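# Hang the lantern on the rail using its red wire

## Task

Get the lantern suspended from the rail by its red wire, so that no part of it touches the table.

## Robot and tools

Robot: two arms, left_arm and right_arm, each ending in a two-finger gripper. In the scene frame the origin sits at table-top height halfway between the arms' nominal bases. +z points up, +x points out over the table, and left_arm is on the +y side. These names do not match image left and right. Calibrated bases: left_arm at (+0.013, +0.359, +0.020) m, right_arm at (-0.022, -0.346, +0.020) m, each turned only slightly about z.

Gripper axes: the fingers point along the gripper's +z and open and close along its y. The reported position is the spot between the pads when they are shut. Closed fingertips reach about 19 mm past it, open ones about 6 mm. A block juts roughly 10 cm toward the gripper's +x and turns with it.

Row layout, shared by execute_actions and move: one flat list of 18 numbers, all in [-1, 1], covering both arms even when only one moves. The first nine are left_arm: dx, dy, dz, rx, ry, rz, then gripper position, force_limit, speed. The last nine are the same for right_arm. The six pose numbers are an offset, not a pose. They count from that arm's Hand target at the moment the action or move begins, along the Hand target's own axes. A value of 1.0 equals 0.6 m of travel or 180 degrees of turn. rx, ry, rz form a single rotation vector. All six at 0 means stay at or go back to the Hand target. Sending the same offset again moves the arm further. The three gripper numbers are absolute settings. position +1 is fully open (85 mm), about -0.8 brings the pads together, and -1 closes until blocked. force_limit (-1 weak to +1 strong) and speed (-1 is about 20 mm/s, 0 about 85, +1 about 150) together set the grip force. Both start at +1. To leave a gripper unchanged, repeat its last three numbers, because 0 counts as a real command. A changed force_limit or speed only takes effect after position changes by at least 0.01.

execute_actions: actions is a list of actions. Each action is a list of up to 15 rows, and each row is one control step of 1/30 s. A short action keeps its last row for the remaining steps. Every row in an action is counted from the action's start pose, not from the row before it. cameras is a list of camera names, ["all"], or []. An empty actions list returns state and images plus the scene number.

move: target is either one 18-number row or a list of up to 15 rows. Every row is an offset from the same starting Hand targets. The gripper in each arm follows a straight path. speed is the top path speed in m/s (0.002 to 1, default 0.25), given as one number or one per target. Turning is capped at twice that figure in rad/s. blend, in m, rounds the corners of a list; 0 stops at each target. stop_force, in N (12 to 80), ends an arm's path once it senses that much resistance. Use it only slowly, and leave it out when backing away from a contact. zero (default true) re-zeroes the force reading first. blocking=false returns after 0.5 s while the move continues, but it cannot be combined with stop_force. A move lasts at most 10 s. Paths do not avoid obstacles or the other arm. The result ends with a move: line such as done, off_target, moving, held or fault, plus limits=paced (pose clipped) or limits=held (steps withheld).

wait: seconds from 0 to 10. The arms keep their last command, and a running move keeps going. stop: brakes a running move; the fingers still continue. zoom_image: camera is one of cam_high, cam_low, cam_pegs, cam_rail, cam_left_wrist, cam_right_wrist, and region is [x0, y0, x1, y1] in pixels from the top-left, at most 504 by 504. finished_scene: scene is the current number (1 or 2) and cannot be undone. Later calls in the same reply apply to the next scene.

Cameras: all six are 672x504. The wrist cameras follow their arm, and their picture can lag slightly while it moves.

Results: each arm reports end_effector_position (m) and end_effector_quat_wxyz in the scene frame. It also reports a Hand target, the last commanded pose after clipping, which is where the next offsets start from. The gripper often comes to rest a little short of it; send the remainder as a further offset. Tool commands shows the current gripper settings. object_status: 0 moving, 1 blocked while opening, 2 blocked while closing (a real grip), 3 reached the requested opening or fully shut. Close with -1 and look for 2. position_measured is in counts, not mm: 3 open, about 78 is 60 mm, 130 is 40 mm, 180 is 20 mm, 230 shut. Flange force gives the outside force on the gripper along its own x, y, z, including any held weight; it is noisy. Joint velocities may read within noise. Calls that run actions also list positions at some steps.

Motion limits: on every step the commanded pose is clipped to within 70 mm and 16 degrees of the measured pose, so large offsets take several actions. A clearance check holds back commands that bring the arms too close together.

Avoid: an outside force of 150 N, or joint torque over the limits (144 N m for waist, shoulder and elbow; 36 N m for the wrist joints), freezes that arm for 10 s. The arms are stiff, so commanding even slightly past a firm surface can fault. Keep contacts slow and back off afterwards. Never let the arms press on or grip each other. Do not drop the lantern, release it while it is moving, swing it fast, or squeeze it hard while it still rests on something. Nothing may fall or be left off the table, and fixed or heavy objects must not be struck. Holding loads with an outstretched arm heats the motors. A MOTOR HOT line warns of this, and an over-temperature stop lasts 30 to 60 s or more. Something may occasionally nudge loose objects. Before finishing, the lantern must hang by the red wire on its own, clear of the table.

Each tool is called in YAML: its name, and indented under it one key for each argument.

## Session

execute_actions:
  actions: []

Scene clock: 0.00 s.
left_arm: end_effector_position=(+0.6391, -0.0396, +0.1165) position_measured=3 object_status=3 end_effector_quat_wxyz=(-0.326, -0.485, +0.729, -0.358) | right_arm: end_effector_position=(+0.6416, -0.2408, +0.3892) position_measured=3 object_status=3 end_effector_quat_wxyz=(-0.081, -0.535, +0.834, -0.105)
Joint positions: left_arm=[-0.096 0.776 0.005 1.131 -1.212 0.627] | right_arm=[0.43 0.879 1.344 0.274 -2.157 0.827]
Joint velocities: within noise
Flange force (N): no reading
Hand target: left_arm +0.6391, -0.0396, +0.1165; -0.326, -0.485, +0.729, -0.358 | right_arm +0.6416, -0.2408, +0.3892; -0.081, -0.535, +0.834, -0.105
Tool commands: left_gripper/position=+1.0 left_gripper/force_limit=+1.0 left_gripper/speed=+1.0 right_gripper/position=+1.0 right_gripper/force_limit=+1.0 right_gripper/speed=+1.0
camera_calibration:
cam_left_wrist: T_world_to_cam=[[-0.932998, 0.297554, -0.202425, 0.635192], [0.359151, 0.734031, -0.576376, -0.118429], [-0.0229172, -0.610459, -0.791716, 0.210962], [0, 0, 0, 1]] pos_world=[0.640001, 0.0267099, 0.227341]
cam_right_wrist: T_world_to_cam=[[-0.917891, 0.392632, -0.057587, 0.715694], [0.385985, 0.917048, 0.100193, -0.0507016], [0.0921491, 0.0697386, -0.9933, 0.478591], [0, 0, 0, 1]] pos_world=[0.632397, -0.267885, 0.521679]

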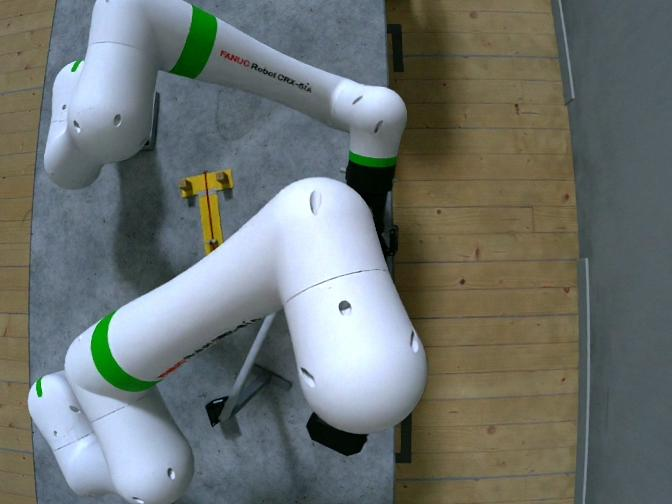

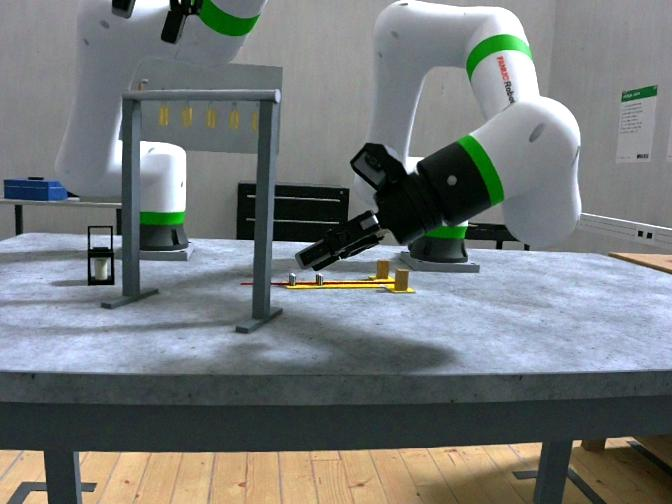

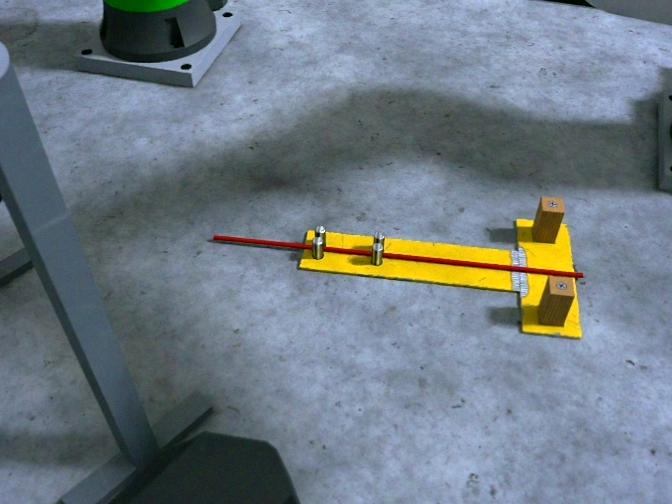

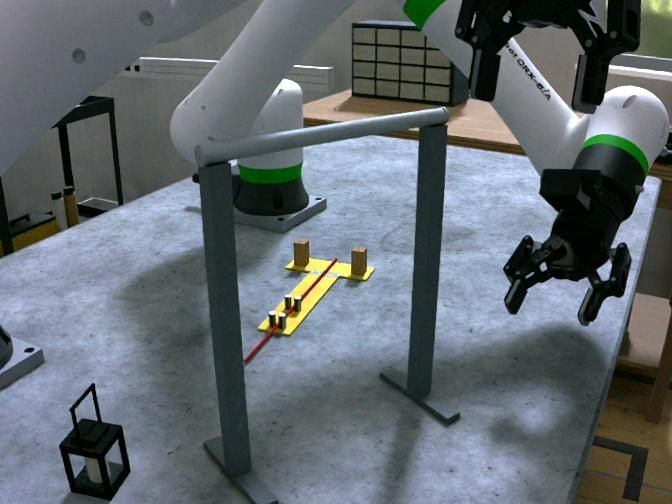

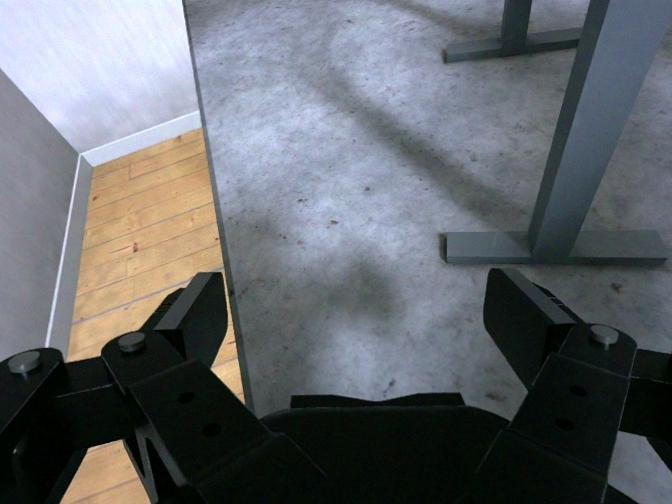

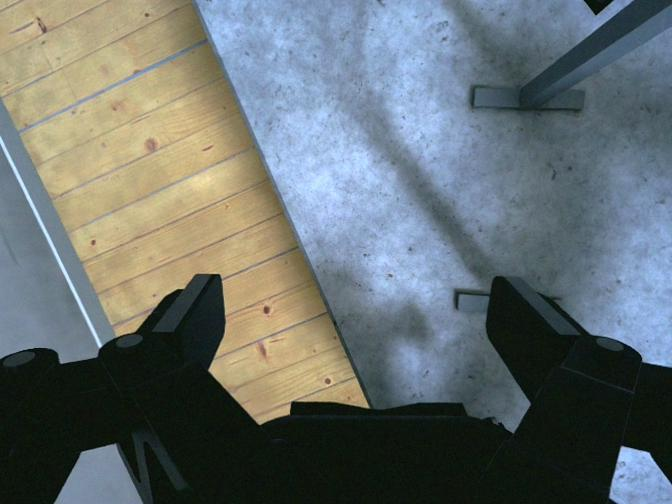

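move:
  target:
    - [0.07,0.21,-0.549,0,0,0,1,1,1,0.05,-0.018,-0.193,0,0,0,-0.35,0.2,-1]
    - [0.015,0.521,-0.754,0.2806,-0.2635,-0.608,1,1,1,0.2555,0.602,-0.18,-0.0042,-0.0857,-0.1856,-0.35,0.2,-1]
  speed: 0.25
  cameras: ["all"]

Scene clock: 46.73 s.
left_arm: end_effector_position=(+0.4003, +0.4207, +0.2997) position_measured=3 object_status=3 end_effector_quat_wxyz=(+0.000, +0.997, +0.078, +0.000) | right_arm: end_effector_position=(+0.2519, -0.2005, +0.4994) position_measured=173 object_status=3 end_effector_quat_wxyz=(+0.000, +0.760, -0.650, +0.000)
Joint positions: left_arm=[0.522 -0.147 -0.144 0.001 -1.574 2.801] | right_arm=[0.899 -0.235 0.27 0.001 -2.076 0.806]
Flange force (N): left_arm=[-2.8 4.9 2.5] | right_arm=[-0.1 1.3 4.4]
Hand target: left_arm +0.4003, +0.4207, +0.2997; +0.000, +0.997, +0.078, +0.000 | right_arm +0.2519, -0.2005, +0.4994; +0.000, +0.760, -0.650, +0.000
Off the commanded pose: left_arm 0.000 m, 0 deg | right_arm 0.000 m, 0 deg.
elbow stopped short (right arm): the move would have taken joint 3 (elbow) straighter than the controller allows.
move: done; limits=paced
camera_calibration:
cam_left_wrist: T_world_to_cam=[[0.145575, -0.98907, 0.0234154, 0.354342], [-0.926306, -0.127948, 0.354381, 0.333329], [-0.347512, -0.073279, -0.934808, 0.578453], [0, 0, 0, 1]] pos_world=[0.4582, 0.435506, 0.414319]
cam_right_wrist: T_world_to_cam=[[-0.983789, -0.177387, 0.0263265, 0.208926], [-0.15758, 0.925181, 0.345266, 0.0678824], [-0.0856025, 0.335521, -0.938135, 0.691659], [0, 0, 0, 1]] pos_world=[0.275444, -0.257809, 0.619932]

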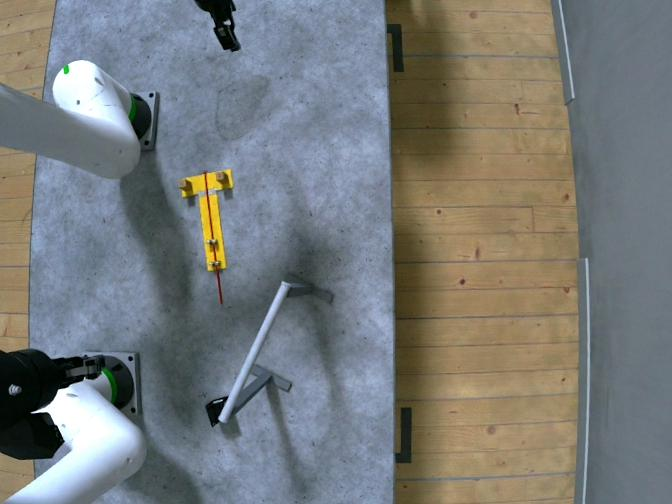

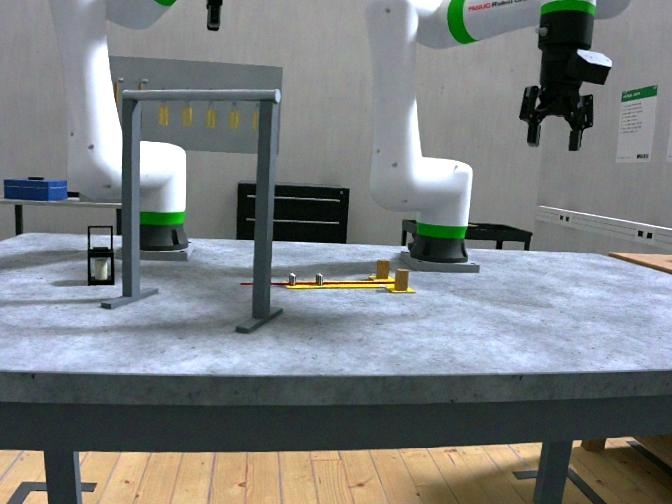

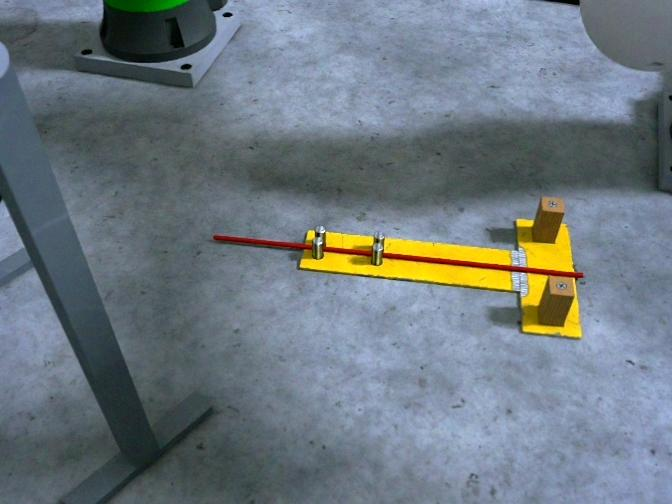

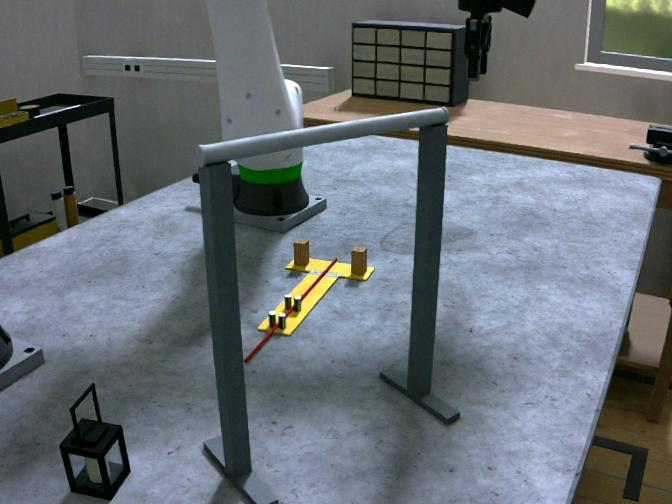

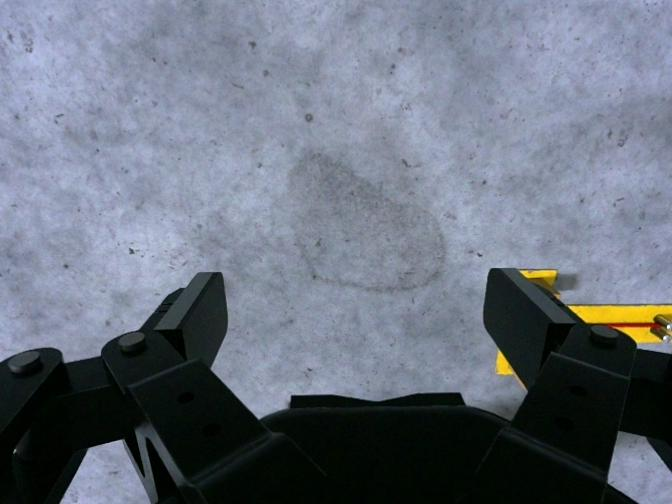

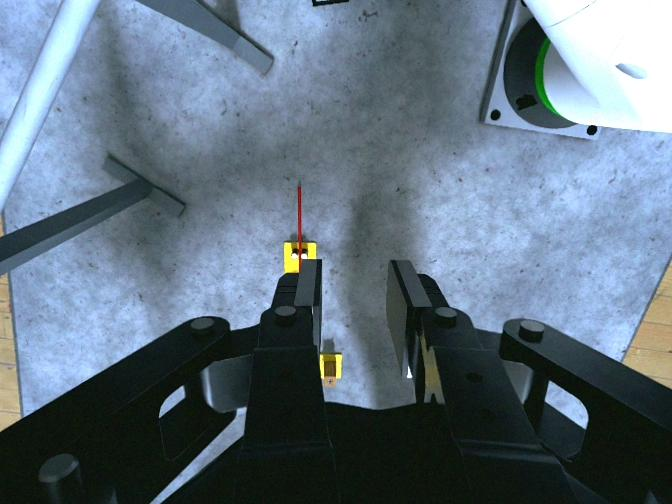

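move:
  target: [-0.388,0.369,0.25,0,0,0,1,1,1,-0.136,-0.0825,0.616,0,0,0,-0.35,0.2,-1]
  cameras: ["cam_pegs","cam_left_wrist","cam_right_wrist"]

Scene clock: 61.07 s.
left_arm: end_effector_position=(+0.2049, +0.1656, +0.1499) position_measured=3 object_status=3 end_effector_quat_wxyz=(+0.000, +0.997, +0.078, +0.000) | right_arm: end_effector_position=(+0.2881, -0.1123, +0.1298) position_measured=173 object_status=3 end_effector_quat_wxyz=(+0.000, +0.760, -0.650, +0.000)
Joint positions: left_arm=[-0.265 -0.444 -0.71 0.001 -1.304 3.588] | right_arm=[0.965 -0.07 -0.482 0.001 -1.16 0.739]
Flange force (N): left_arm=[-5.4 4.0 1.6] | right_arm=[1.1 1.4 3.2]
Hand target: left_arm +0.2049, +0.1656, +0.1499; +0.000, +0.997, +0.078, +0.000 | right_arm +0.2881, -0.1124, +0.1298; +0.000, +0.760, -0.650, +0.000
Off the commanded pose: left_arm 0.000 m, 0 deg | right_arm 0.000 m, 0 deg.
move: done
camera_calibration:
cam_left_wrist: T_world_to_cam=[[0.145575, -0.98907, 0.0234154, 0.134084], [-0.926306, -0.127948, 0.354381, 0.172824], [-0.347512, -0.073279, -0.934808, 0.351735], [0, 0, 0, 1]] pos_world=[0.2628, 0.180506, 0.264419]
cam_right_wrist: T_world_to_cam=[[-0.983782, -0.177445, 0.0262001, 0.269937], [-0.157678, 0.925169, 0.345252, 0.119662], [-0.0855027, 0.335522, -0.938144, 0.318308], [0, 0, 0, 1]] pos_world=[0.311643, -0.169608, 0.250233]
Images, in order (width x height): cam_pegs 672x504, cam_left_wrist 672x504, cam_right_wrist 672x504.

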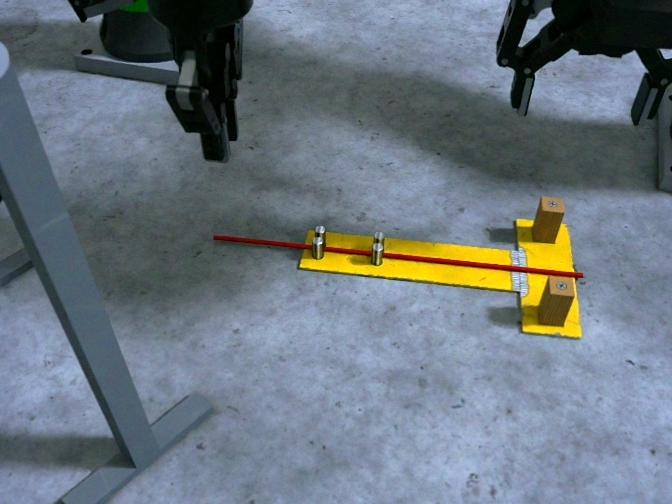

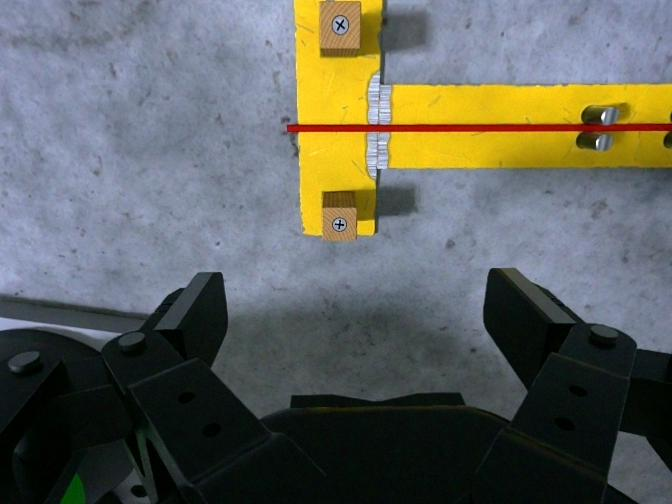

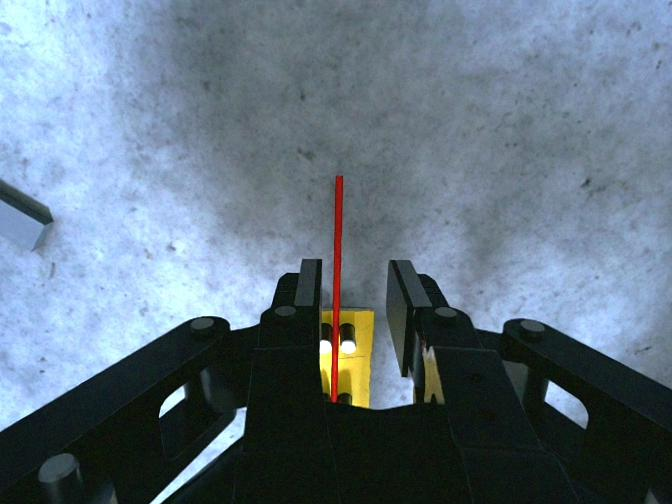

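move:
  target: [-0.006,-0.0033,0.195,0,0,0,1,1,1,0,0,0.177,0,0,0,-0.35,0.2,-1]
  speed: 0.1
  stop_force: 20

move:
  target: [0,0,0,0,0,0,-1,0,-1,0,0,0,0,0,0,-1,0,-1]
  cameras: ["cam_pegs","cam_left_wrist","cam_right_wrist"]

move:
  target: [0,0,-0.0017,0,0,0,-1,0,-1,0,0,0,0,0,0,-1,0,-1]

Scene clock: 69.63 s.
left_arm: end_effector_position=(+0.2011, +0.1669, +0.0329) position_measured=3 object_status=3 end_effector_quat_wxyz=(+0.000, +0.997, +0.078, +0.000) | right_arm: end_effector_position=(+0.2882, -0.1124, +0.0236) position_measured=173 object_status=3 end_effector_quat_wxyz=(+0.000, +0.760, -0.650, +0.000)
Joint positions: left_arm=[-0.265 -0.277 -0.91 0.001 -0.938 3.587] | right_arm=[0.965 0.09 -0.611 0.001 -0.87 0.739]
Flange force (N): left_arm=[-6.1 3.9 0.7] | right_arm=[0.4 1.4 2.8]
Hand target: left_arm +0.2011, +0.1669, +0.0329; +0.000, +0.997, +0.078, +0.000 | right_arm +0.2882, -0.1124, +0.0236; +0.000, +0.760, -0.650, +0.000
Off the commanded pose: left_arm 0.000 m, 0 deg | right_arm 0.000 m, 0 deg.
move: done

Scene clock: 73.40 s.
left_arm: end_effector_position=(+0.2011, +0.1669, +0.0329) position_measured=182 object_status=0 end_effector_quat_wxyz=(+0.000, +0.997, +0.078, +0.000) | right_arm: end_effector_position=(+0.2882, -0.1124, +0.0236) position_measured=226 object_status=2 end_effector_quat_wxyz=(+0.000, +0.760, -0.650, +0.000)
Joint positions: left_arm=[-0.265 -0.277 -0.91 0.001 -0.938 3.587] | right_arm=[0.965 0.09 -0.611 0.001 -0.87 0.739]
Flange force (N): left_arm=[-10.8 -9.1 -35.6] | right_arm=[1.1 0.9 2.5]
Hand target: left_arm +0.2011, +0.1669, +0.0329; +0.000, +0.997, +0.078, +0.000 | right_arm +0.2882, -0.1124, +0.0236; +0.000, +0.760, -0.650, +0.000
Off the commanded pose: left_arm 0.000 m, 0 deg | right_arm 0.000 m, 0 deg.
move: done
camera_calibration:
cam_left_wrist: T_world_to_cam=[[0.145576, -0.98907, 0.0234168, 0.138663], [-0.926294, -0.127945, 0.354414, 0.210924], [-0.347544, -0.0732851, -0.934795, 0.241145], [0, 0, 0, 1]] pos_world=[0.259, 0.181806, 0.147419]
cam_right_wrist: T_world_to_cam=[[-0.983773, -0.177478, 0.0262923, 0.272778], [-0.157677, 0.925164, 0.345267, 0.156433], [-0.0856021, 0.335519, -0.938136, 0.218749], [0, 0, 0, 1]] pos_world=[0.311743, -0.169708, 0.144033]
Images, in order (width x height): cam_pegs 672x504, cam_left_wrist 672x504, cam_right_wrist 672x504.

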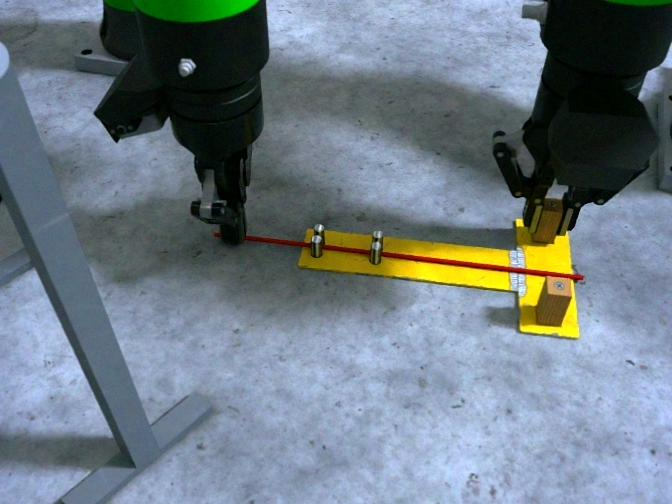

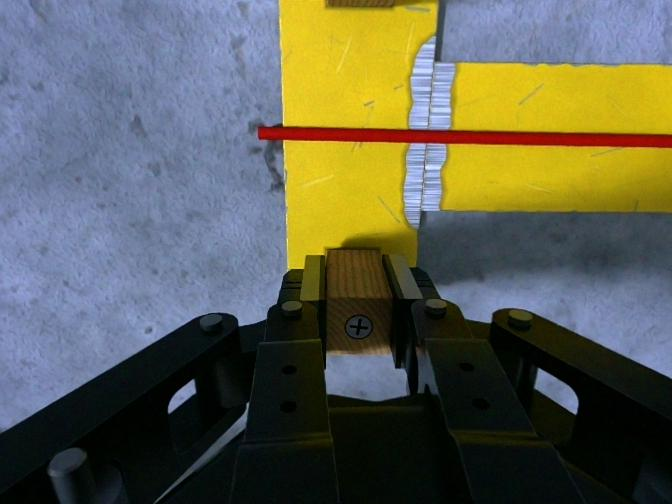

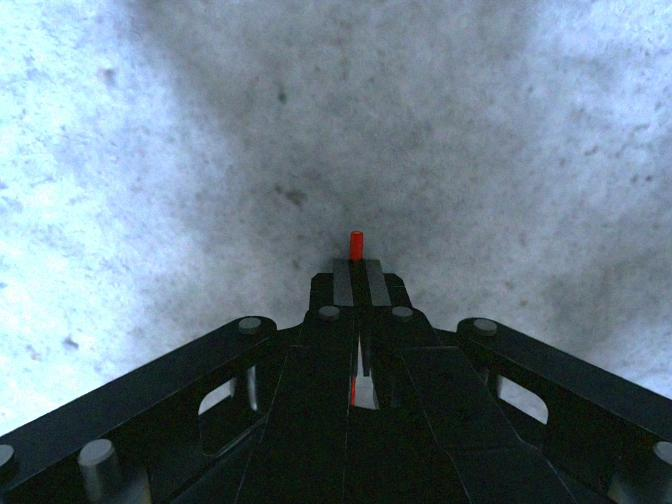

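Scene clock: 74.10 s.
left_arm: end_effector_position=(+0.2011, +0.1669, +0.0339) position_measured=182 object_status=2 end_effector_quat_wxyz=(+0.000, +0.997, +0.078, +0.000) | right_arm: end_effector_position=(+0.2882, -0.1124, +0.0236) position_measured=226 object_status=2 end_effector_quat_wxyz=(+0.000, +0.760, -0.650, +0.000)
Joint positions: left_arm=[-0.265 -0.279 -0.908 0.001 -0.941 3.587] | right_arm=[0.965 0.09 -0.611 0.001 -0.87 0.739]
Flange force (N): left_arm=[-7.3 4.5 3.7] | right_arm=[-0.6 0.1 1.7]
Hand target: left_arm +0.2011, +0.1669, +0.0339; +0.000, +0.997, +0.078, +0.000 | right_arm +0.2882, -0.1124, +0.0236; +0.000, +0.760, -0.650, +0.000
Off the commanded pose: left_arm 0.000 m, 0 deg | right_arm 0.000 m, 0 deg.
move: done

move:
  target:
    - [0,0,0,0,0,0,-1,0,-1,-0.0047,0.0373,0,0,0,0.0833,-1,0,-1]
    - [0,0,0,0,0,0,-1,0,-1,-0.0185,0.0703,0,0,0,0.1667,-1,0,-1]
    - [0,0,0,0,0,0,-1,0,-1,-0.0397,0.0982,0,0,0,0.25,-1,0,-1]
    - [0,0,0,0,0,0,-1,0,-1,-0.0667,0.1188,0,0,0,0.3333,-1,0,-1]
    - [0,0,0,0,0,0,-1,0,-1,-0.0973,0.1315,0,0,0,0.4167,-1,0,-1]
    - [0,0,0,0,0,0,-1,0,-1,-0.1296,0.1358,0,0,0,0.5,-1,0,-1]
    - [0,0,0,0,0,0,-1,0,-1,-0.161,0.1318,0,0,0,0.5833,-1,0,-1]
    - [0,0,0,0,0,0,-1,0,-1,-0.1893,0.1198,0,0,0,0.6667,-1,0,-1]
    - [0,0,0,0,0,0,-1,0,-1,-0.2058,0.1085,0,0,0,0.7222,-1,0,-1]
    - [0,0,0,0,0,0,-1,0,-1,-0.2198,0.0947,0,0,0,0.7778,-1,0,-1]
  speed: 0.16
  blend: 0.004
  cameras: ["cam_right_wrist","cam_pegs"]

Scene clock: 93.87 s.
left_arm: end_effector_position=(+0.2011, +0.1669, +0.0339) position_measured=182 object_status=2 end_effector_quat_wxyz=(+0.000, +0.997, +0.078, +0.000) | right_arm: end_effector_position=(+0.2115, +0.0089, +0.0235) position_measured=226 object_status=2 end_effector_quat_wxyz=(+0.000, +0.350, +0.937, +0.000)
Joint positions: left_arm=[-0.265 -0.279 -0.908 0.001 -0.941 3.587] | right_arm=[1.278 0.176 -0.512 0.001 -0.884 -2.017]
Flange force (N): left_arm=[-17.2 -31.2 -3.7] | right_arm=[-35.4 -14.0 1.8]
Hand target: left_arm +0.2011, +0.1669, +0.0339; +0.000, +0.997, +0.078, +0.000 | right_arm +0.2115, +0.0090, +0.0235; +0.000, +0.350, +0.937, +0.000
Off the commanded pose: left_arm 0.000 m, 0 deg | right_arm 0.000 m, 0 deg.
move: done
camera_calibration:
cam_right_wrist: T_world_to_cam=[[0.639699, 0.768177, 0.026264, -0.132864], [0.715045, -0.607293, 0.346274, -0.138861], [0.28195, -0.202731, -0.937766, 0.0984904], [0, 0, 0, 1]] pos_world=[0.156516, 0.0377013, 0.143934]
Images, in order (width x height): cam_pegs 672x504, cam_right_wrist 672x504.

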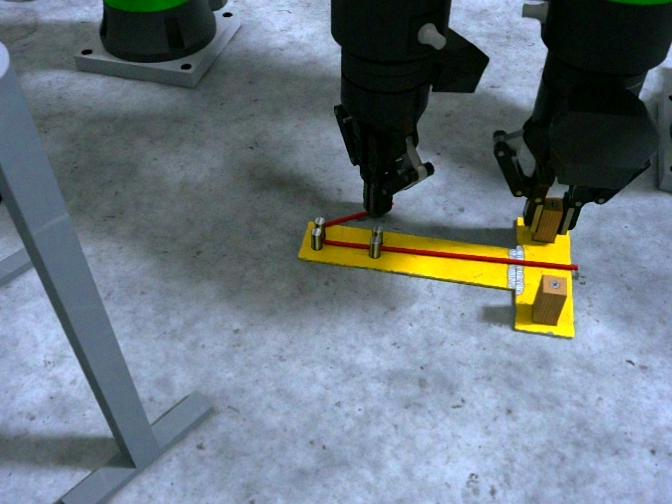

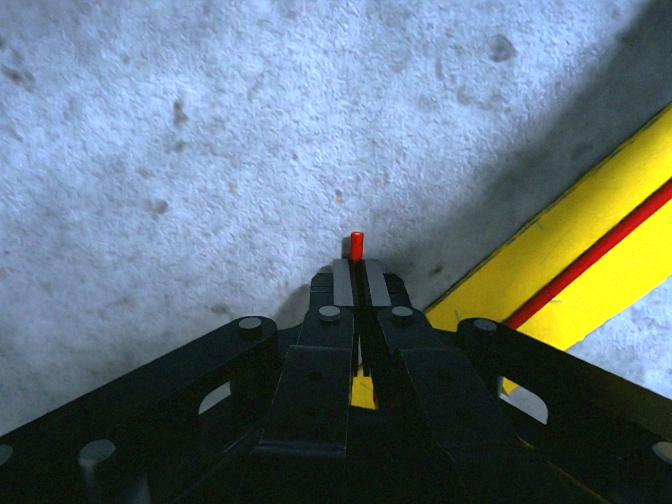

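move:
  target: [0,0,0,0,0,0,-1,0,-1,-0.0958,-0.0804,0,0,0,0,-1,0,-1]
  speed: 0.06

move:
  target: [0,0,0,0,0,0,-1,0,-1,0,0,0,0,0,0,-0.35,0,-1]

move:
  target:
    - [0,0,0,0,0,0,-1,0,-1,0,0,-0.2,0,0,0,-0.35,0,-1]
    - [0,0,0,0,0,0,-1,0,-1,0,0,-0.3,0,0,0.22,-0.35,0,-1]
  cameras: ["cam_right_wrist","cam_pegs"]

Scene clock: 101.37 s.
left_arm: end_effector_position=(+0.2011, +0.1669, +0.0339) position_measured=182 object_status=2 end_effector_quat_wxyz=(+0.000, +0.997, +0.078, +0.000) | right_arm: end_effector_position=(+0.2232, -0.0651, +0.0235) position_measured=226 object_status=2 end_effector_quat_wxyz=(+0.000, +0.350, +0.937, +0.000)
Joint positions: left_arm=[-0.265 -0.279 -0.908 0.001 -0.941 3.587] | right_arm=[1.188 0.052 -0.653 0.001 -0.866 -1.927]
Flange force (N): left_arm=[-5.7 3.7 2.8] | right_arm=[0.5 -1.6 2.5]
Hand target: left_arm +0.2011, +0.1669, +0.0339; +0.000, +0.997, +0.078, +0.000 | right_arm +0.2232, -0.0651, +0.0235; +0.000, +0.350, +0.937, +0.000
Off the commanded pose: left_arm 0.000 m, 0 deg | right_arm 0.000 m, 0 deg.
move: done

Scene clock: 102.63 s.
left_arm: end_effector_position=(+0.2011, +0.1669, +0.0339) position_measured=182 object_status=2 end_effector_quat_wxyz=(+0.000, +0.997, +0.078, +0.000) | right_arm: end_effector_position=(+0.2232, -0.0651, +0.0235) position_measured=173 object_status=0 end_effector_quat_wxyz=(+0.000, +0.350, +0.937, +0.000)
Joint positions: left_arm=[-0.265 -0.279 -0.908 0.001 -0.941 3.587] | right_arm=[1.188 0.052 -0.653 0.001 -0.866 -1.927]
Flange force (N): left_arm=[-5.9 3.3 3.2] | right_arm=[0.2 -1.3 2.7]
Hand target: left_arm +0.2011, +0.1669, +0.0339; +0.000, +0.997, +0.078, +0.000 | right_arm +0.2232, -0.0651, +0.0235; +0.000, +0.350, +0.937, +0.000
Off the commanded pose: left_arm 0.000 m, 0 deg | right_arm 0.000 m, 0 deg.
move: done

Scene clock: 105.20 s.
left_arm: end_effector_position=(+0.2011, +0.1669, +0.0339) position_measured=182 object_status=2 end_effector_quat_wxyz=(+0.000, +0.997, +0.078, +0.000) | right_arm: end_effector_position=(+0.2231, -0.0651, +0.2035) position_measured=173 object_status=3 end_effector_quat_wxyz=(+0.000, +0.647, +0.763, +0.000)
Joint positions: left_arm=[-0.265 -0.279 -0.908 0.001 -0.941 3.587] | right_arm=[1.188 -0.174 -0.392 0 -1.353 -2.618]
Flange force (N): left_arm=[-6.6 3.4 2.7] | right_arm=[-0.9 -2.3 3.5]
Hand target: left_arm +0.2011, +0.1669, +0.0339; +0.000, +0.997, +0.078, +0.000 | right_arm +0.2231, -0.0651, +0.2035; +0.000, +0.647, +0.763, +0.000
Off the commanded pose: left_arm 0.000 m, 0 deg | right_arm 0.000 m, 0 deg.
move: done
camera_calibration:
cam_right_wrist: T_world_to_cam=[[0.982522, 0.184217, 0.0267289, -0.202808], [0.163776, -0.923739, 0.346243, -0.151988], [0.0884745, -0.335814, -0.937764, 0.283532], [0, 0, 0, 1]] pos_world=[0.19907, -0.00782305, 0.323932]
Images, in order (width x height): cam_pegs 672x504, cam_right_wrist 672x504.

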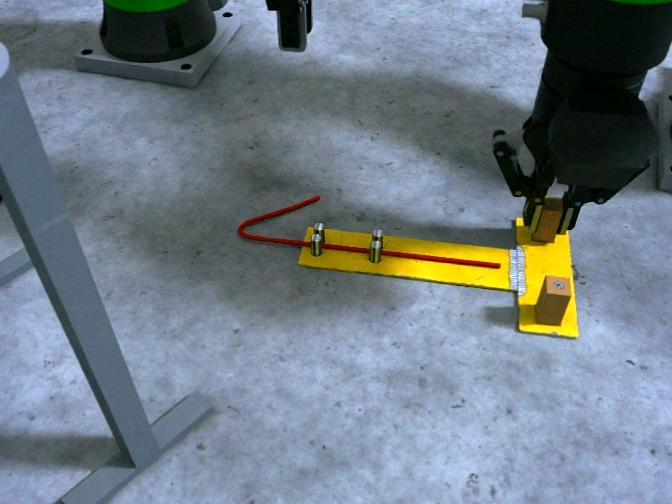

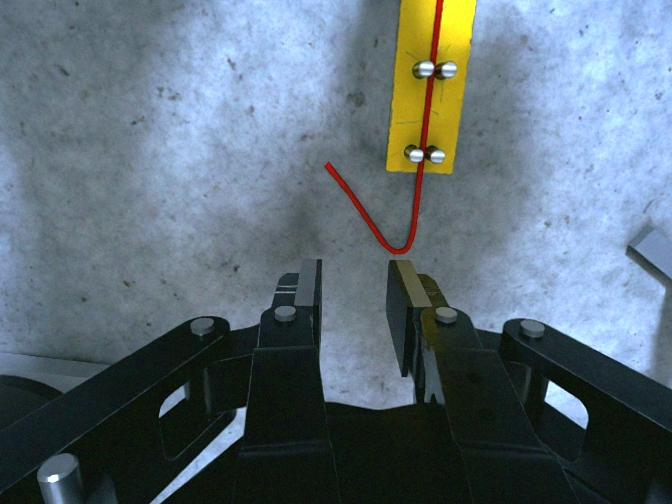

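move:
  target: [0,0,0,0,0,0,-1,0,-1,0.254,0.108,0.1225,0,0.194,-0.006,-0.35,0,-1]
  cameras: ["cam_right_wrist","cam_pegs"]
  speed: 0.2

Scene clock: 120.80 s.
left_arm: end_effector_position=(+0.2011, +0.1669, +0.0339) position_measured=182 object_status=2 end_effector_quat_wxyz=(+0.000, +0.997, +0.078, +0.000) | right_arm: end_effector_position=(+0.2622, +0.0958, +0.1300) position_measured=173 object_status=3 end_effector_quat_wxyz=(-0.229, +0.610, +0.733, +0.194)
Joint positions: left_arm=[-0.265 -0.279 -0.908 0.001 -0.941 3.587] | right_arm=[0.945 0.062 -0.323 -0.584 -0.814 -2.028]
Flange force (N): left_arm=[-6.4 3.0 2.8] | right_arm=[-1.6 -1.8 1.4]
Hand target: left_arm +0.2011, +0.1669, +0.0339; +0.000, +0.997, +0.078, +0.000 | right_arm +0.2622, +0.0958, +0.1300; -0.229, +0.610, +0.733, +0.194
Off the commanded pose: left_arm 0.000 m, 0 deg | right_arm 0.000 m, 0 deg.
move: done
camera_calibration:
cam_right_wrist: T_world_to_cam=[[0.982336, 0.182802, 0.0400011, -0.270441], [0.186945, -0.949233, -0.252999, 0.0898866], [-0.00827834, 0.256007, -0.966639, 0.237551], [0, 0, 0, 1]] pos_world=[0.250827, 0.0739457, 0.263186]
Images, in order (width x height): cam_pegs 672x504, cam_right_wrist 672x504.

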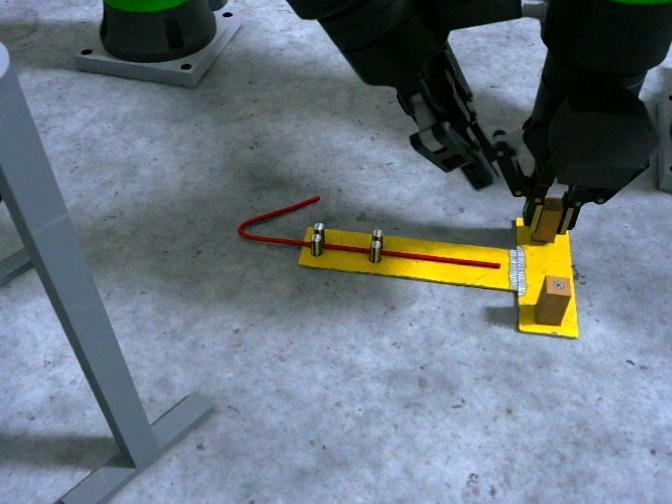

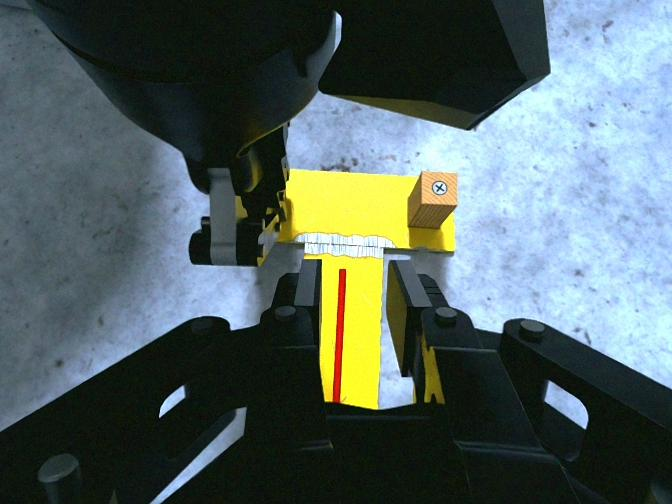

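move:
  target: [0,0,0,0,0,0,-1,0,-1,-0.086,-0.0035,0.123,0,0,0,-0.35,0,-1]
  speed: 0.08
  stop_force: 15

move:
  target: [0,0,0,0,0,0,-1,0,-1,-0.0115,0,0.0164,0,0,0,-0.35,0,-1]
  speed: 0.02
  stop_force: 12
  cameras: ["cam_right_wrist"]

Scene clock: 127.50 s.
left_arm: end_effector_position=(+0.2011, +0.1669, +0.0339) position_measured=182 object_status=2 end_effector_quat_wxyz=(+0.000, +0.997, +0.078, +0.000) | right_arm: end_effector_position=(+0.2607, +0.0954, +0.0399) position_measured=173 object_status=3 end_effector_quat_wxyz=(-0.229, +0.610, +0.733, +0.194)
Joint positions: left_arm=[-0.265 -0.279 -0.908 0.001 -0.941 3.587] | right_arm=[0.919 0.216 -0.37 -0.725 -0.669 -1.821]
Flange force (N): left_arm=[-5.8 3.2 2.9] | right_arm=[-1.5 -1.5 1.3]
Hand target: left_arm +0.2011, +0.1669, +0.0339; +0.000, +0.997, +0.078, +0.000 | right_arm +0.2607, +0.0954, +0.0399; -0.229, +0.610, +0.733, +0.194
Off the commanded pose: left_arm 0.000 m, 0 deg | right_arm 0.000 m, 0 deg.
move: done

Scene clock: 128.77 s.
left_arm: end_effector_position=(+0.2011, +0.1669, +0.0339) position_measured=182 object_status=2 end_effector_quat_wxyz=(+0.000, +0.997, +0.078, +0.000) | right_arm: end_effector_position=(+0.2608, +0.0954, +0.0279) position_measured=173 object_status=3 end_effector_quat_wxyz=(-0.229, +0.610, +0.733, +0.194)
Joint positions: left_arm=[-0.265 -0.279 -0.908 0.001 -0.941 3.587] | right_arm=[0.914 0.24 -0.371 -0.748 -0.653 -1.787]
Flange force (N): left_arm=[-5.8 3.8 2.8] | right_arm=[-1.4 -1.3 1.0]
Hand target: left_arm +0.2011, +0.1669, +0.0339; +0.000, +0.997, +0.078, +0.000 | right_arm +0.2608, +0.0954, +0.0279; -0.229, +0.610, +0.733, +0.194
Off the commanded pose: left_arm 0.000 m, 0 deg | right_arm 0.000 m, 0 deg.
move: done
camera_calibration:
cam_right_wrist: T_world_to_cam=[[0.982335, 0.182828, 0.039904, -0.264895], [0.186945, -0.949235, -0.252992, 0.0639366], [-0.00837583, 0.255983, -0.966645, 0.138976], [0, 0, 0, 1]] pos_world=[0.249427, 0.0735457, 0.161086]
Images, in order (width x height): cam_right_wrist 672x504.

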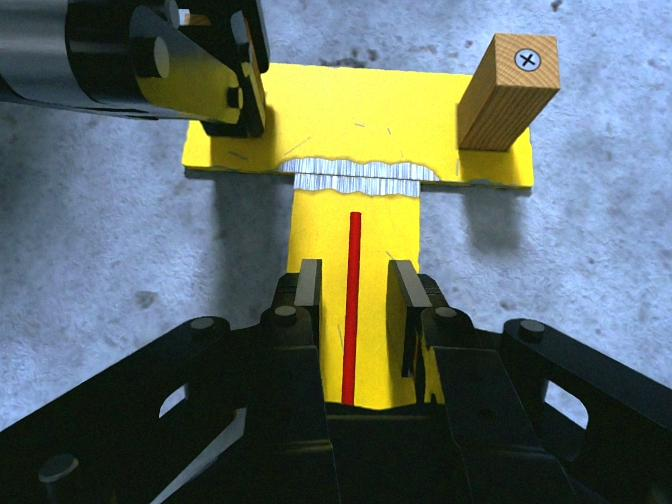

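move:
  target: [0,0,0,0,0,0,-1,0,-1,0,0,0,0,0,0,-0.6,0,-1]

move:
  target: [0,0,0,0,0,0,-1,0,-1,-0.0076,0,0.0109,0,0,0,-0.6,0,-1]
  speed: 0.005
  stop_force: 12

move:
  target: [0,0,0,0,0,0,-1,0,-1,0.0007,0,-0.001,0,0,0,-0.6,0,-1]
  cameras: ["cam_right_wrist"]

Scene clock: 133.20 s.
left_arm: end_effector_position=(+0.2011, +0.1669, +0.0339) position_measured=182 object_status=2 end_effector_quat_wxyz=(+0.000, +0.997, +0.078, +0.000) | right_arm: end_effector_position=(+0.2608, +0.0954, +0.0279) position_measured=205 object_status=0 end_effector_quat_wxyz=(-0.229, +0.610, +0.733, +0.194)
Joint positions: left_arm=[-0.265 -0.279 -0.908 0.001 -0.941 3.587] | right_arm=[0.914 0.24 -0.371 -0.748 -0.653 -1.787]
Flange force (N): left_arm=[-6.1 4.4 3.1] | right_arm=[-1.3 -1.4 1.1]
Hand target: left_arm +0.2011, +0.1669, +0.0339; +0.000, +0.997, +0.078, +0.000 | right_arm +0.2608, +0.0954, +0.0279; -0.229, +0.610, +0.733, +0.194
Off the commanded pose: left_arm 0.000 m, 0 deg | right_arm 0.000 m, 0 deg.
move: done

Scene clock: 134.40 s.
left_arm: end_effector_position=(+0.2011, +0.1669, +0.0339) position_measured=182 object_status=2 end_effector_quat_wxyz=(+0.000, +0.997, +0.078, +0.000) | right_arm: end_effector_position=(+0.2608, +0.0955, +0.0248) position_measured=205 object_status=3 end_effector_quat_wxyz=(-0.229, +0.610, +0.733, +0.194)
Joint positions: left_arm=[-0.265 -0.279 -0.908 0.001 -0.941 3.587] | right_arm=[0.913 0.247 -0.371 -0.755 -0.648 -1.778]
Flange force (N): left_arm=[-4.0 4.0 12.4] | right_arm=[6.2 -3.3 -15.1]
Hand target: left_arm +0.2011, +0.1669, +0.0339; +0.000, +0.997, +0.078, +0.000 | right_arm +0.2608, +0.0955, +0.0248; -0.229, +0.610, +0.733, +0.194 (not the last commanded pose)
Off the commanded pose: left_arm 0.000 m, 0 deg | right_arm 0.005 m, 0 deg.
move: contact (right_arm)

Scene clock: 135.10 s.
left_arm: end_effector_position=(+0.2011, +0.1669, +0.0339) position_measured=182 object_status=2 end_effector_quat_wxyz=(+0.000, +0.997, +0.078, +0.000) | right_arm: end_effector_position=(+0.2608, +0.0955, +0.0255) position_measured=205 object_status=3 end_effector_quat_wxyz=(-0.229, +0.610, +0.733, +0.194)
Joint positions: left_arm=[-0.265 -0.279 -0.908 0.001 -0.941 3.587] | right_arm=[0.913 0.245 -0.371 -0.753 -0.649 -1.781]
Flange force (N): left_arm=[-6.5 3.3 2.5] | right_arm=[-3.4 0.4 0.2]
Hand target: left_arm +0.2011, +0.1669, +0.0339; +0.000, +0.997, +0.078, +0.000 | right_arm +0.2608, +0.0955, +0.0255; -0.229, +0.610, +0.733, +0.194
Off the commanded pose: left_arm 0.000 m, 0 deg | right_arm 0.000 m, 0 deg.
move: done
camera_calibration:
cam_right_wrist: T_world_to_cam=[[0.982336, 0.182794, 0.0400183, -0.264819], [0.18694, -0.949209, -0.25309, 0.0633692], [-0.00827767, 0.256101, -0.966615, 0.136714], [0, 0, 0, 1]] pos_world=[0.249427, 0.0735455, 0.158785]
Images, in order (width x height): cam_right_wrist 672x504.

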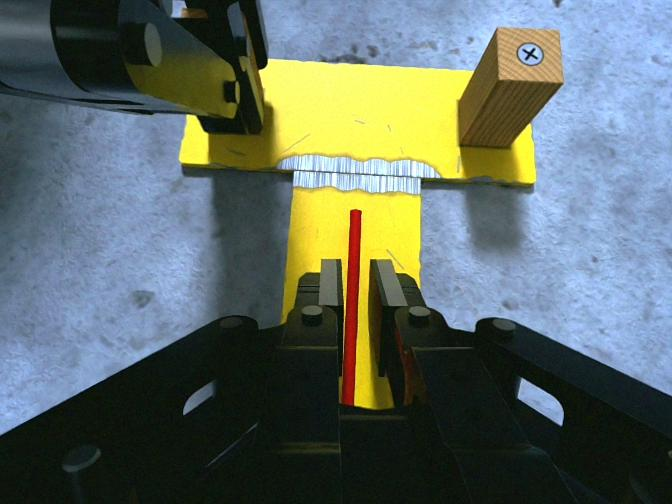

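move:
  target:
    - [0,0,0,0,0,0,-1,0,-1,-0.0034,0.033,-0.0024,-0.0416,0,0.0594,-0.6,0,-1]
    - [0,0,0,0,0,0,-1,0,-1,-0.0132,0.062,-0.0093,-0.0832,0,0.1188,-0.6,0,-1]
    - [0,0,0,0,0,0,-1,0,-1,-0.0285,0.0863,-0.02,-0.1248,0,0.1782,-0.6,0,-1]
    - [0,0,0,0,0,0,-1,0,-1,-0.0478,0.1045,-0.0335,-0.1664,0,0.2376,-0.6,0,-1]
    - [0,0,0,0,0,0,-1,0,-1,-0.0696,0.1155,-0.0488,-0.208,0,0.297,-0.6,0,-1]
    - [0,0,0,0,0,0,-1,0,-1,-0.0925,0.1192,-0.0648,-0.2496,0,0.3564,-0.6,0,-1]
    - [0,0,0,0,0,0,-1,0,-1,-0.1147,0.1157,-0.0804,-0.2912,0,0.4158,-0.6,0,-1]
    - [0,0,0,0,0,0,-1,0,-1,-0.1346,0.1055,-0.0944,-0.3328,0,0.4752,-0.6,0,-1]
  speed: 0.12
  blend: 0.004
  cameras: ["cam_right_wrist","cam_pegs","cam_rail"]

Scene clock: 154.57 s.
left_arm: end_effector_position=(+0.2011, +0.1669, +0.0339) position_measured=182 object_status=2 end_effector_quat_wxyz=(+0.000, +0.997, +0.078, +0.000) | right_arm: end_effector_position=(+0.3414, +0.0095, +0.0261) position_measured=205 object_status=3 end_effector_quat_wxyz=(-0.158, +0.976, +0.101, +0.109)
Joint positions: left_arm=[-0.265 -0.279 -0.908 0.001 -0.941 3.587] | right_arm=[0.999 0.151 -0.591 -0.041 -0.443 -3.924]
Flange force (N): left_arm=[-6.1 3.6 2.7] | right_arm=[-3.0 0.3 1.4]
Hand target: left_arm +0.2011, +0.1669, +0.0339; +0.000, +0.997, +0.078, +0.000 | right_arm +0.3409, +0.0099, +0.0262; -0.078, +0.975, +0.037, +0.204
Off the commanded pose: left_arm 0.000 m, 0 deg | right_arm 0.001 m, 33 deg; orientation clipped.
joint sent to its limit (right arm) — joint 6 (wrist roll), lower limit. The joint targets are off in orientation, not in position.
move: off_target (right_arm); limits=paced
camera_calibration:
cam_right_wrist: T_world_to_cam=[[0.247027, -0.934603, -0.255921, -0.058842], [-0.956915, -0.276879, 0.0874781, 0.342152], [-0.152616, 0.223285, -0.962732, 0.209396], [0, 0, 0, 1]] pos_world=[0.373903, -0.00701417, 0.156602]
Images, in order (width x height): cam_pegs 672x504, cam_rail 672x504, cam_right_wrist 672x504.

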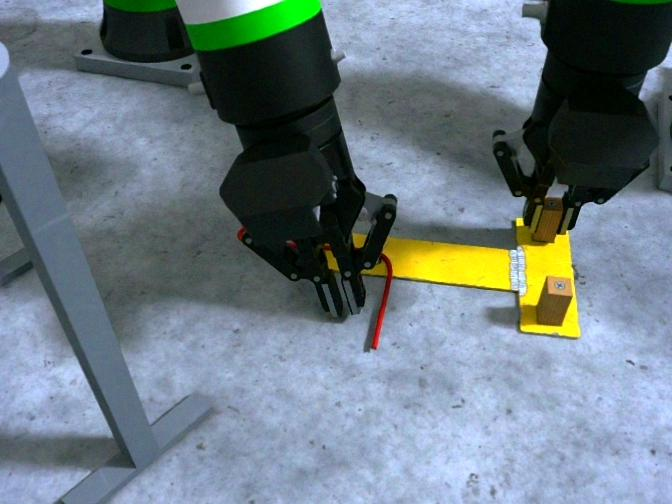

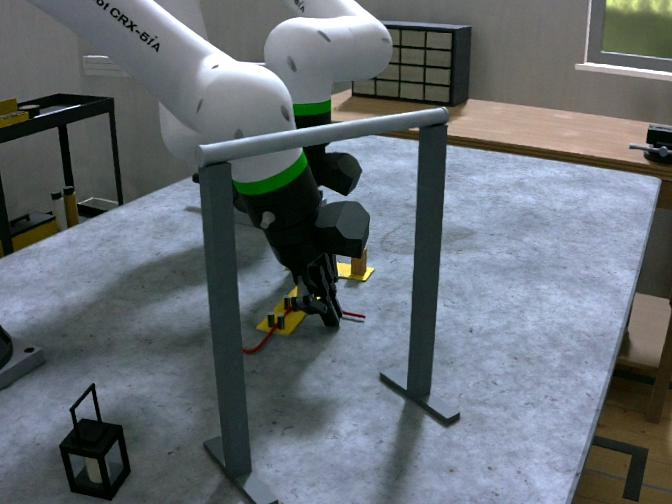

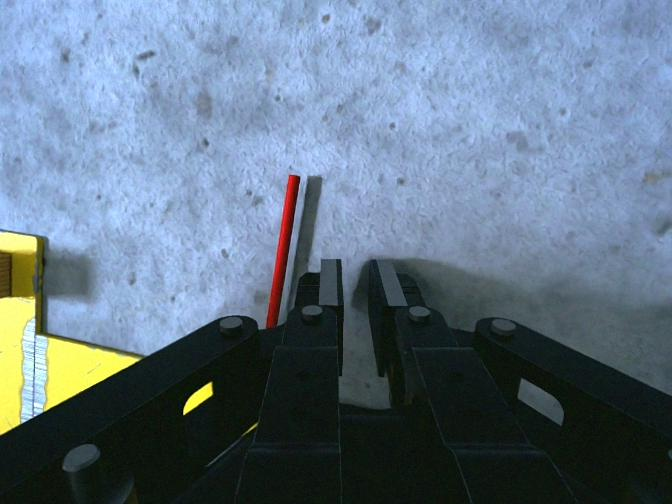

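move:
  target:
    - [0,0,0,0,0,0,-1,0,-1,0.0807,-0.0274,-0.181,0,0,-0.1,-0.6,0,-1]
    - [0,0,0,0,0,0,-1,0,-1,0.0807,-0.0274,-0.181,0.104,-0.0325,-0.4875,-0.6,0,-1]
  speed: 0.4
  cameras: ["cam_pegs"]

Scene clock: 171.53 s.
left_arm: end_effector_position=(+0.2011, +0.1669, +0.0339) position_measured=182 object_status=2 end_effector_quat_wxyz=(+0.000, +0.997, +0.078, +0.000) | right_arm: end_effector_position=(+0.3408, +0.0100, +0.1462) position_measured=205 object_status=3 end_effector_quat_wxyz=(-0.056, +0.662, +0.733, +0.148)
Joint positions: left_arm=[-0.265 -0.279 -0.908 0.001 -0.941 3.587] | right_arm=[0.971 0.015 -0.372 -0.082 -0.875 -2.421]
Flange force (N): left_arm=[-5.7 3.6 2.9] | right_arm=[-1.0 -3.0 2.5]
Hand target: left_arm +0.2011, +0.1669, +0.0339; +0.000, +0.997, +0.078, +0.000 | right_arm +0.3408, +0.0100, +0.1462; -0.056, +0.662, +0.733, +0.148
Off the commanded pose: left_arm 0.000 m, 0 deg | right_arm 0.000 m, 0 deg.
move: done
Images, in order (width x height): cam_pegs 672x504.

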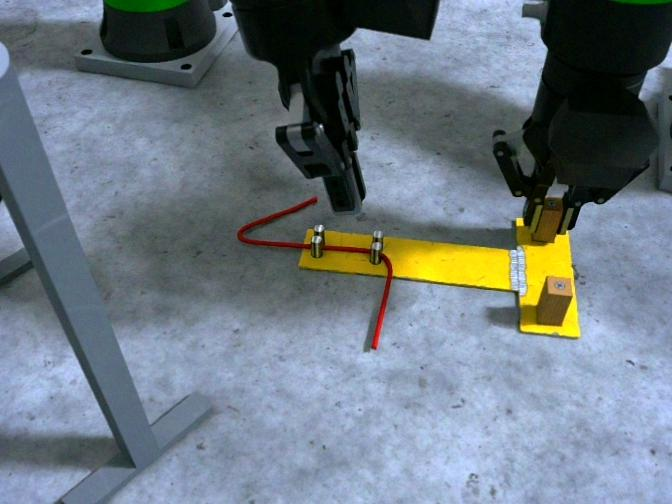

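move:
  target: [0,0,0,0,0,0,-1,0,-1,0.0257,0.011,0.1077,0.1075,-0.0334,-0.5017,-0.35,0,-1]
  speed: 0.4
  cameras: ["cam_pegs","cam_right_wrist"]

Scene clock: 182.43 s.
left_arm: end_effector_position=(+0.2011, +0.1669, +0.0339) position_measured=182 object_status=2 end_effector_quat_wxyz=(+0.000, +0.997, +0.078, +0.000) | right_arm: end_effector_position=(+0.3500, +0.0360, +0.1031) position_measured=173 object_status=3 end_effector_quat_wxyz=(-0.013, +0.124, +0.991, +0.038)
Joint positions: left_arm=[-0.265 -0.279 -0.908 0.001 -0.941 3.587] | right_arm=[0.988 0.282 -0.141 -0.063 -1.09 -1.233]
Flange force (N): left_arm=[-5.3 3.0 2.8] | right_arm=[1.0 -1.7 2.5]
Hand target: left_arm +0.2011, +0.1669, +0.0339; +0.000, +0.997, +0.078, +0.000 | right_arm +0.3500, +0.0360, +0.1031; -0.013, +0.124, +0.991, +0.038 (not the last commanded pose)
Off the commanded pose: left_arm 0.000 m, 0 deg | right_arm 0.016 m, 22 deg.
move: held (right_arm; a check stopped the path); limits=held
pose unreachable (right arm): on one or more control steps of this call, first in action 0 (counted from 0), this arm could not follow its commanded pose, so it was not sent that pose on those steps. It may still have moved: this result reports where it is.
cause: moving toward the commanded pose would bring a part of the arm too close to another arm (a part of this arm just beyond joint 4 (forearm roll) and a part of the left arm just beyond its joint 5 (wrist pitch), 12 mm apart when this arm was first held).
camera_calibration:
cam_right_wrist: T_world_to_cam=[[0.226497, 0.968979, 0.0988867, -0.114523], [0.917612, -0.246325, 0.311949, -0.329385], [0.32663, 0.0200841, -0.944939, 0.116608], [0, 0, 0, 1]] pos_world=[0.290099, 0.0274928, 0.224264]
Images, in order (width x height): cam_pegs 672x504, cam_right_wrist 672x504.

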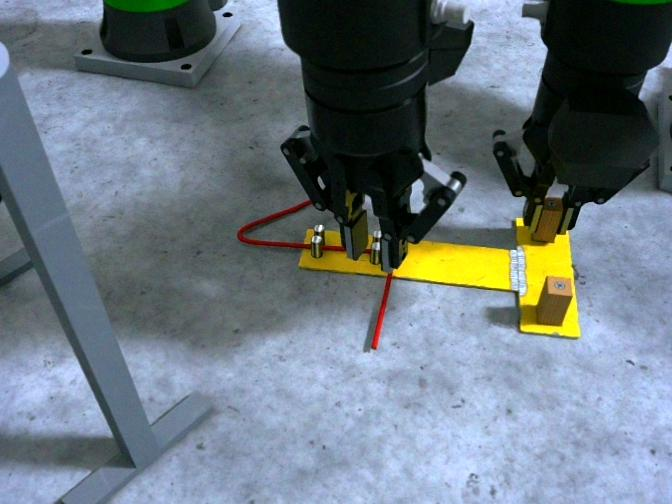

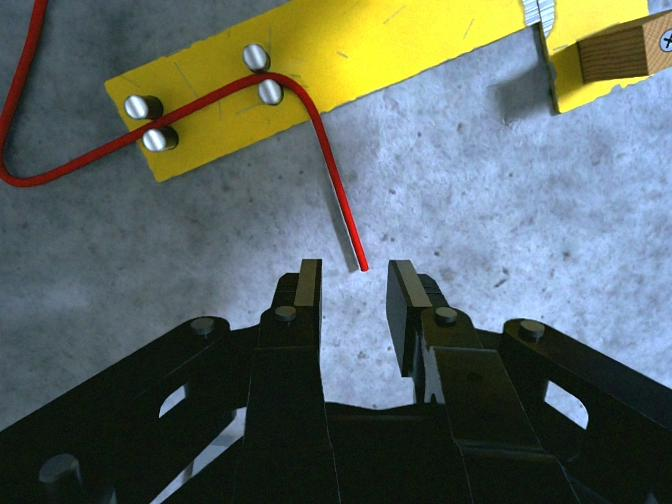

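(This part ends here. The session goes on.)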